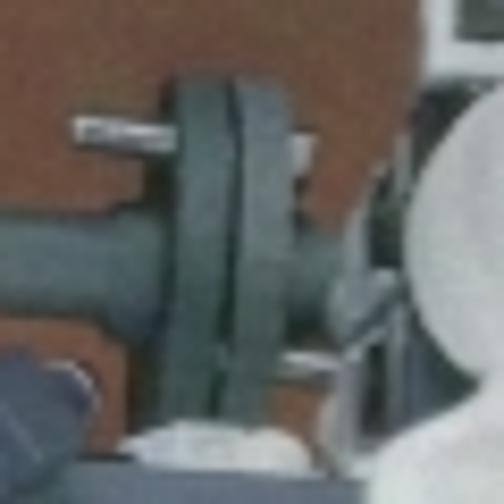

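Request:
move(
  arm3={"joints":{"joint1_rad":-0.0087,"joint2_rad":0.3661,"joint3_rad":0,"joint4_rad":1.8704,"joint5_rad":0,"joint6_rad":0.9050,"joint7_rad":-0.0652},"min_time_s":2},
)

Request:
move(
  arm3={"joints":{"joint1_rad":-0.0078,"joint2_rad":0.3742,"joint3_rad":0,"joint4_rad":1.8579,"joint5_rad":0,"joint6_rad":0.9095,"joint7_rad":-0.0643},"min_time_s":2},
  cameras=["cam_low","cam_high"],
)

Request:
zoom_image(
  camera="cam_low",
  region=[430, 180, 530, 280],
)

Request:
zoom_image(
  camera="cam_high",
  region=[390, 220, 450, 280],
)

Scene clock: 505.80 s.
Joint torques (N m): arm1=[0.4 1.26 -0.16 -6.53 -0.14 -0.74 -0.11] | arm2=[-0.63 -27.93 -0.88 -9.71 -0.5 -0.43 0.13] | arm3=[-0.86 -13.46 0.16 -9.27 0.2 -1.42 -0.27]
Motor temperatures (°C): arm1=[37 38 33 40 46 46 48] | arm2=[41 48 39 41 45 51 48] | arm3=[43 39 37 39 42 39 46]
Flange force (N): arm1=[2.0 -1.5 -2.0] | arm2=[1.7 -1.0 4.5] | arm3=[-3.1 -6.5 0.3]
move: arm3 done
Joint velocities: within noise
arm1, arm2: as last shown
arm2.index_abd_current_ma: -18
arm3.joint_positions: joint1_rad=-0.009 joint2_rad=+0.366 joint3_rad=+0.000 joint4_rad=+1.870 joint5_rad=+0.000 joint6_rad=+0.905 joint7_rad=-0.065 hand_index_mcp=+0.777 hand_index_abd=-0.082 hand_index_pip=+0.589 hand_index_dip=+0.703 hand_middle_mcp=+0.771 hand_middle_abd=+0.074 hand_middle_pip=+0.586 hand_middle_dip=+0.701 hand_ring_mcp=-0.462 hand_ring_abd=-0.097 hand_ring_pip=-0.293 hand_ring_dip=-0.171 hand_thumb_cmc=+0.714 hand_thumb_axl=+0.677 hand_thumb_mcp=+0.224 hand_thumb_ipl=+0.168 hand_current_limit=+0.400 hand_speed=-0.800
arm3.joint_status: all done
arm3.hand_state: blocked,blocked,goal,goal,goal,blocked,goal,goal,goal,goal,goal,goal,goal,goal,goal,goal
arm3.index_mcp_current_ma: 50
arm3.index_abd_current_ma: 236
arm3.index_pip_current_ma: 22
arm3.index_dip_current_ma: 10
arm3.middle_mcp_current_ma: 35
arm3.middle_abd_current_ma: -264
arm3.middle_pip_current_ma: 16
arm3.middle_dip_current_ma: 6
arm3.ring_mcp_current_ma: 38
arm3.ring_abd_current_ma: 2
arm3.ring_pip_current_ma: 6
arm3.ring_dip_current_ma: 3
arm3.thumb_cmc_current_ma: 0
arm3.thumb_axl_current_ma: -1
arm3.thumb_mcp_current_ma: -3
arm3.thumb_ipl_current_ma: 0
arm3.hand_goal_index_mcp: 0.754
arm3.hand_goal_index_abd: -0.170
arm3.hand_goal_index_pip: 0.576
arm3.hand_goal_index_dip: 0.696
arm3.hand_goal_middle_mcp: 0.754
arm3.hand_goal_middle_abd: 0.170
arm3.hand_goal_middle_pip: 0.576
arm3.hand_goal_middle_dip: 0.696
arm3.hand_goal_ring_mcp: -0.480
arm3.hand_goal_ring_abd: -0.100
arm3.hand_goal_ring_pip: -0.298
arm3.hand_goal_ring_dip: -0.174
arm3.hand_goal_thumb_cmc: 0.714
arm3.hand_goal_thumb_axl: 0.678
arm3.hand_goal_thumb_mcp: 0.226
arm3.hand_goal_thumb_ipl: 0.168
arm3.hand: x=+0.0478 y=-0.1692 z=+0.9824 quat_wxyz=(+0.005, +0.028, +1.000, +0.001) (m; scene frame)
pictures: none

Scene clock: 508.10 s.
Joint torques (N m): arm1=[0.48 1.19 -0.16 -6.58 -0.19 -0.83 -0.15] | arm2=[-0.74 -27.32 -0.96 -8.89 -0.55 0.13 0.14] | arm3=[-1.02 -12.57 -0.11 -8.68 -0.01 -1.34 -0.33]
Motor temperatures (°C): arm1=[37 38 33 40 46 46 48] | arm2=[41 48 39 41 45 51 48] | arm3=[43 39 37 39 42 39 46]
Flange force (N): arm1=[2.1 -1.7 -2.1] | arm2=[0.1 -0.9 4.2] | arm3=[-3.6 -6.7 -2.0]
move: arm3 done
Joint velocities: within noise
arm1, arm2: as last shown
arm2.joint_positions: joint1_rad=-0.171 joint2_rad=+1.072 joint3_rad=+0.000 joint4_rad=+0.904 joint5_rad=+0.000 joint6_rad=+1.165 joint7_rad=+1.367 hand_index_mcp=+0.762 hand_index_abd=-0.005 hand_index_pip=-0.738 hand_index_dip=-0.087 hand_middle_mcp=+0.760 hand_middle_abd=-0.001 hand_middle_pip=-0.751 hand_middle_dip=-0.065 hand_ring_mcp=+0.761 hand_ring_abd=+0.001 hand_ring_pip=-0.707 hand_ring_dip=-0.151 hand_thumb_cmc=-0.573 hand_thumb_axl=+0.676 hand_thumb_mcp=-0.280 hand_thumb_ipl=-0.639 hand_current_limit=+0.400 hand_speed=-0.700
arm3.joint_positions: joint1_rad=-0.008 joint2_rad=+0.374 joint3_rad=+0.000 joint4_rad=+1.858 joint5_rad=+0.000 joint6_rad=+0.910 joint7_rad=-0.064 hand_index_mcp=+0.777 hand_index_abd=-0.100 hand_index_pip=+0.590 hand_index_dip=+0.704 hand_middle_mcp=+0.771 hand_middle_abd=+0.094 hand_middle_pip=+0.587 hand_middle_dip=+0.702 hand_ring_mcp=-0.462 hand_ring_abd=-0.097 hand_ring_pip=-0.293 hand_ring_dip=-0.171 hand_thumb_cmc=+0.714 hand_thumb_axl=+0.677 hand_thumb_mcp=+0.224 hand_thumb_ipl=+0.168 hand_current_limit=+0.400 hand_speed=-0.800
arm3.joint_status: all done
arm3.hand_state: blocked,blocked,goal,goal,goal,blocked,goal,goal,goal,goal,goal,goal,goal,goal,goal,goal
arm3.index_mcp_current_ma: 51
arm3.index_abd_current_ma: 174
arm3.index_pip_current_ma: 23
arm3.index_dip_current_ma: 12
arm3.middle_mcp_current_ma: 35
arm3.middle_abd_current_ma: -193
arm3.middle_pip_current_ma: 17
arm3.middle_dip_current_ma: 8
arm3.ring_mcp_current_ma: 38
arm3.ring_abd_current_ma: 2
arm3.ring_pip_current_ma: 6
arm3.ring_dip_current_ma: 3
arm3.thumb_cmc_current_ma: 0
arm3.thumb_axl_current_ma: -1
arm3.thumb_mcp_current_ma: -3
arm3.thumb_ipl_current_ma: 0
arm3.hand_goal_index_mcp: 0.754
arm3.hand_goal_index_abd: -0.170
arm3.hand_goal_index_pip: 0.576
arm3.hand_goal_index_dip: 0.696
arm3.hand_goal_middle_mcp: 0.754
arm3.hand_goal_middle_abd: 0.170
arm3.hand_goal_middle_pip: 0.576
arm3.hand_goal_middle_dip: 0.696
arm3.hand_goal_ring_mcp: -0.480
arm3.hand_goal_ring_abd: -0.100
arm3.hand_goal_ring_pip: -0.298
arm3.hand_goal_ring_dip: -0.174
arm3.hand_goal_thumb_cmc: 0.714
arm3.hand_goal_thumb_axl: 0.678
arm3.hand_goal_thumb_mcp: 0.226
arm3.hand_goal_thumb_ipl: 0.168
arm3.on_its_own: hand_middle_abd moved +0.020 toward your old target +0.170
arm3.hand: x=+0.0481 y=-0.1652 z=+0.9822 quat_wxyz=(+0.005, +0.028, +1.000, +0.000) (m; scene frame)
pictures: cam_high, cam_low

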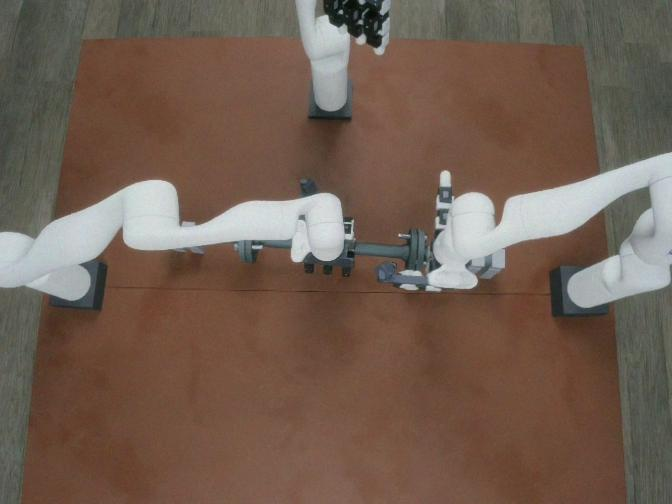

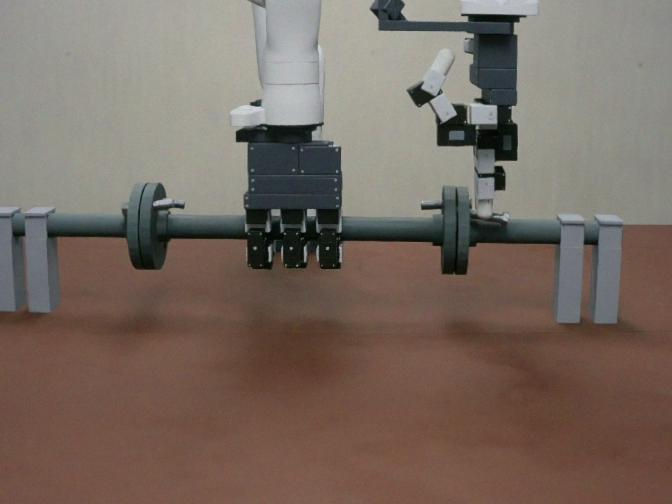

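Scaled by 5.040.

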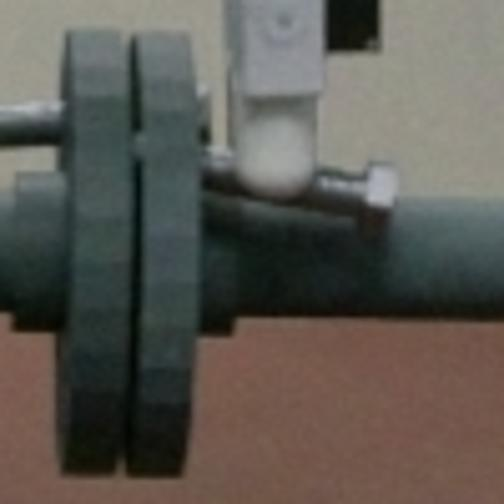

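Scaled by 8.400.

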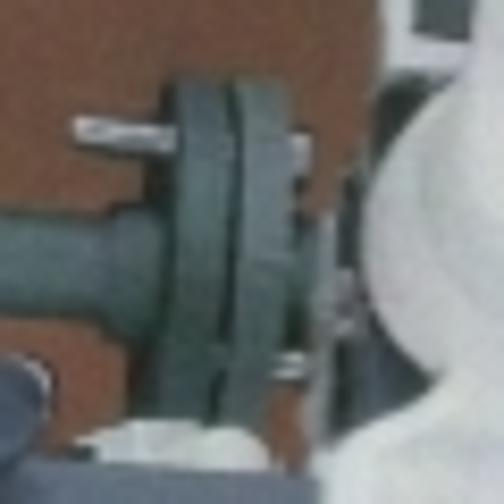

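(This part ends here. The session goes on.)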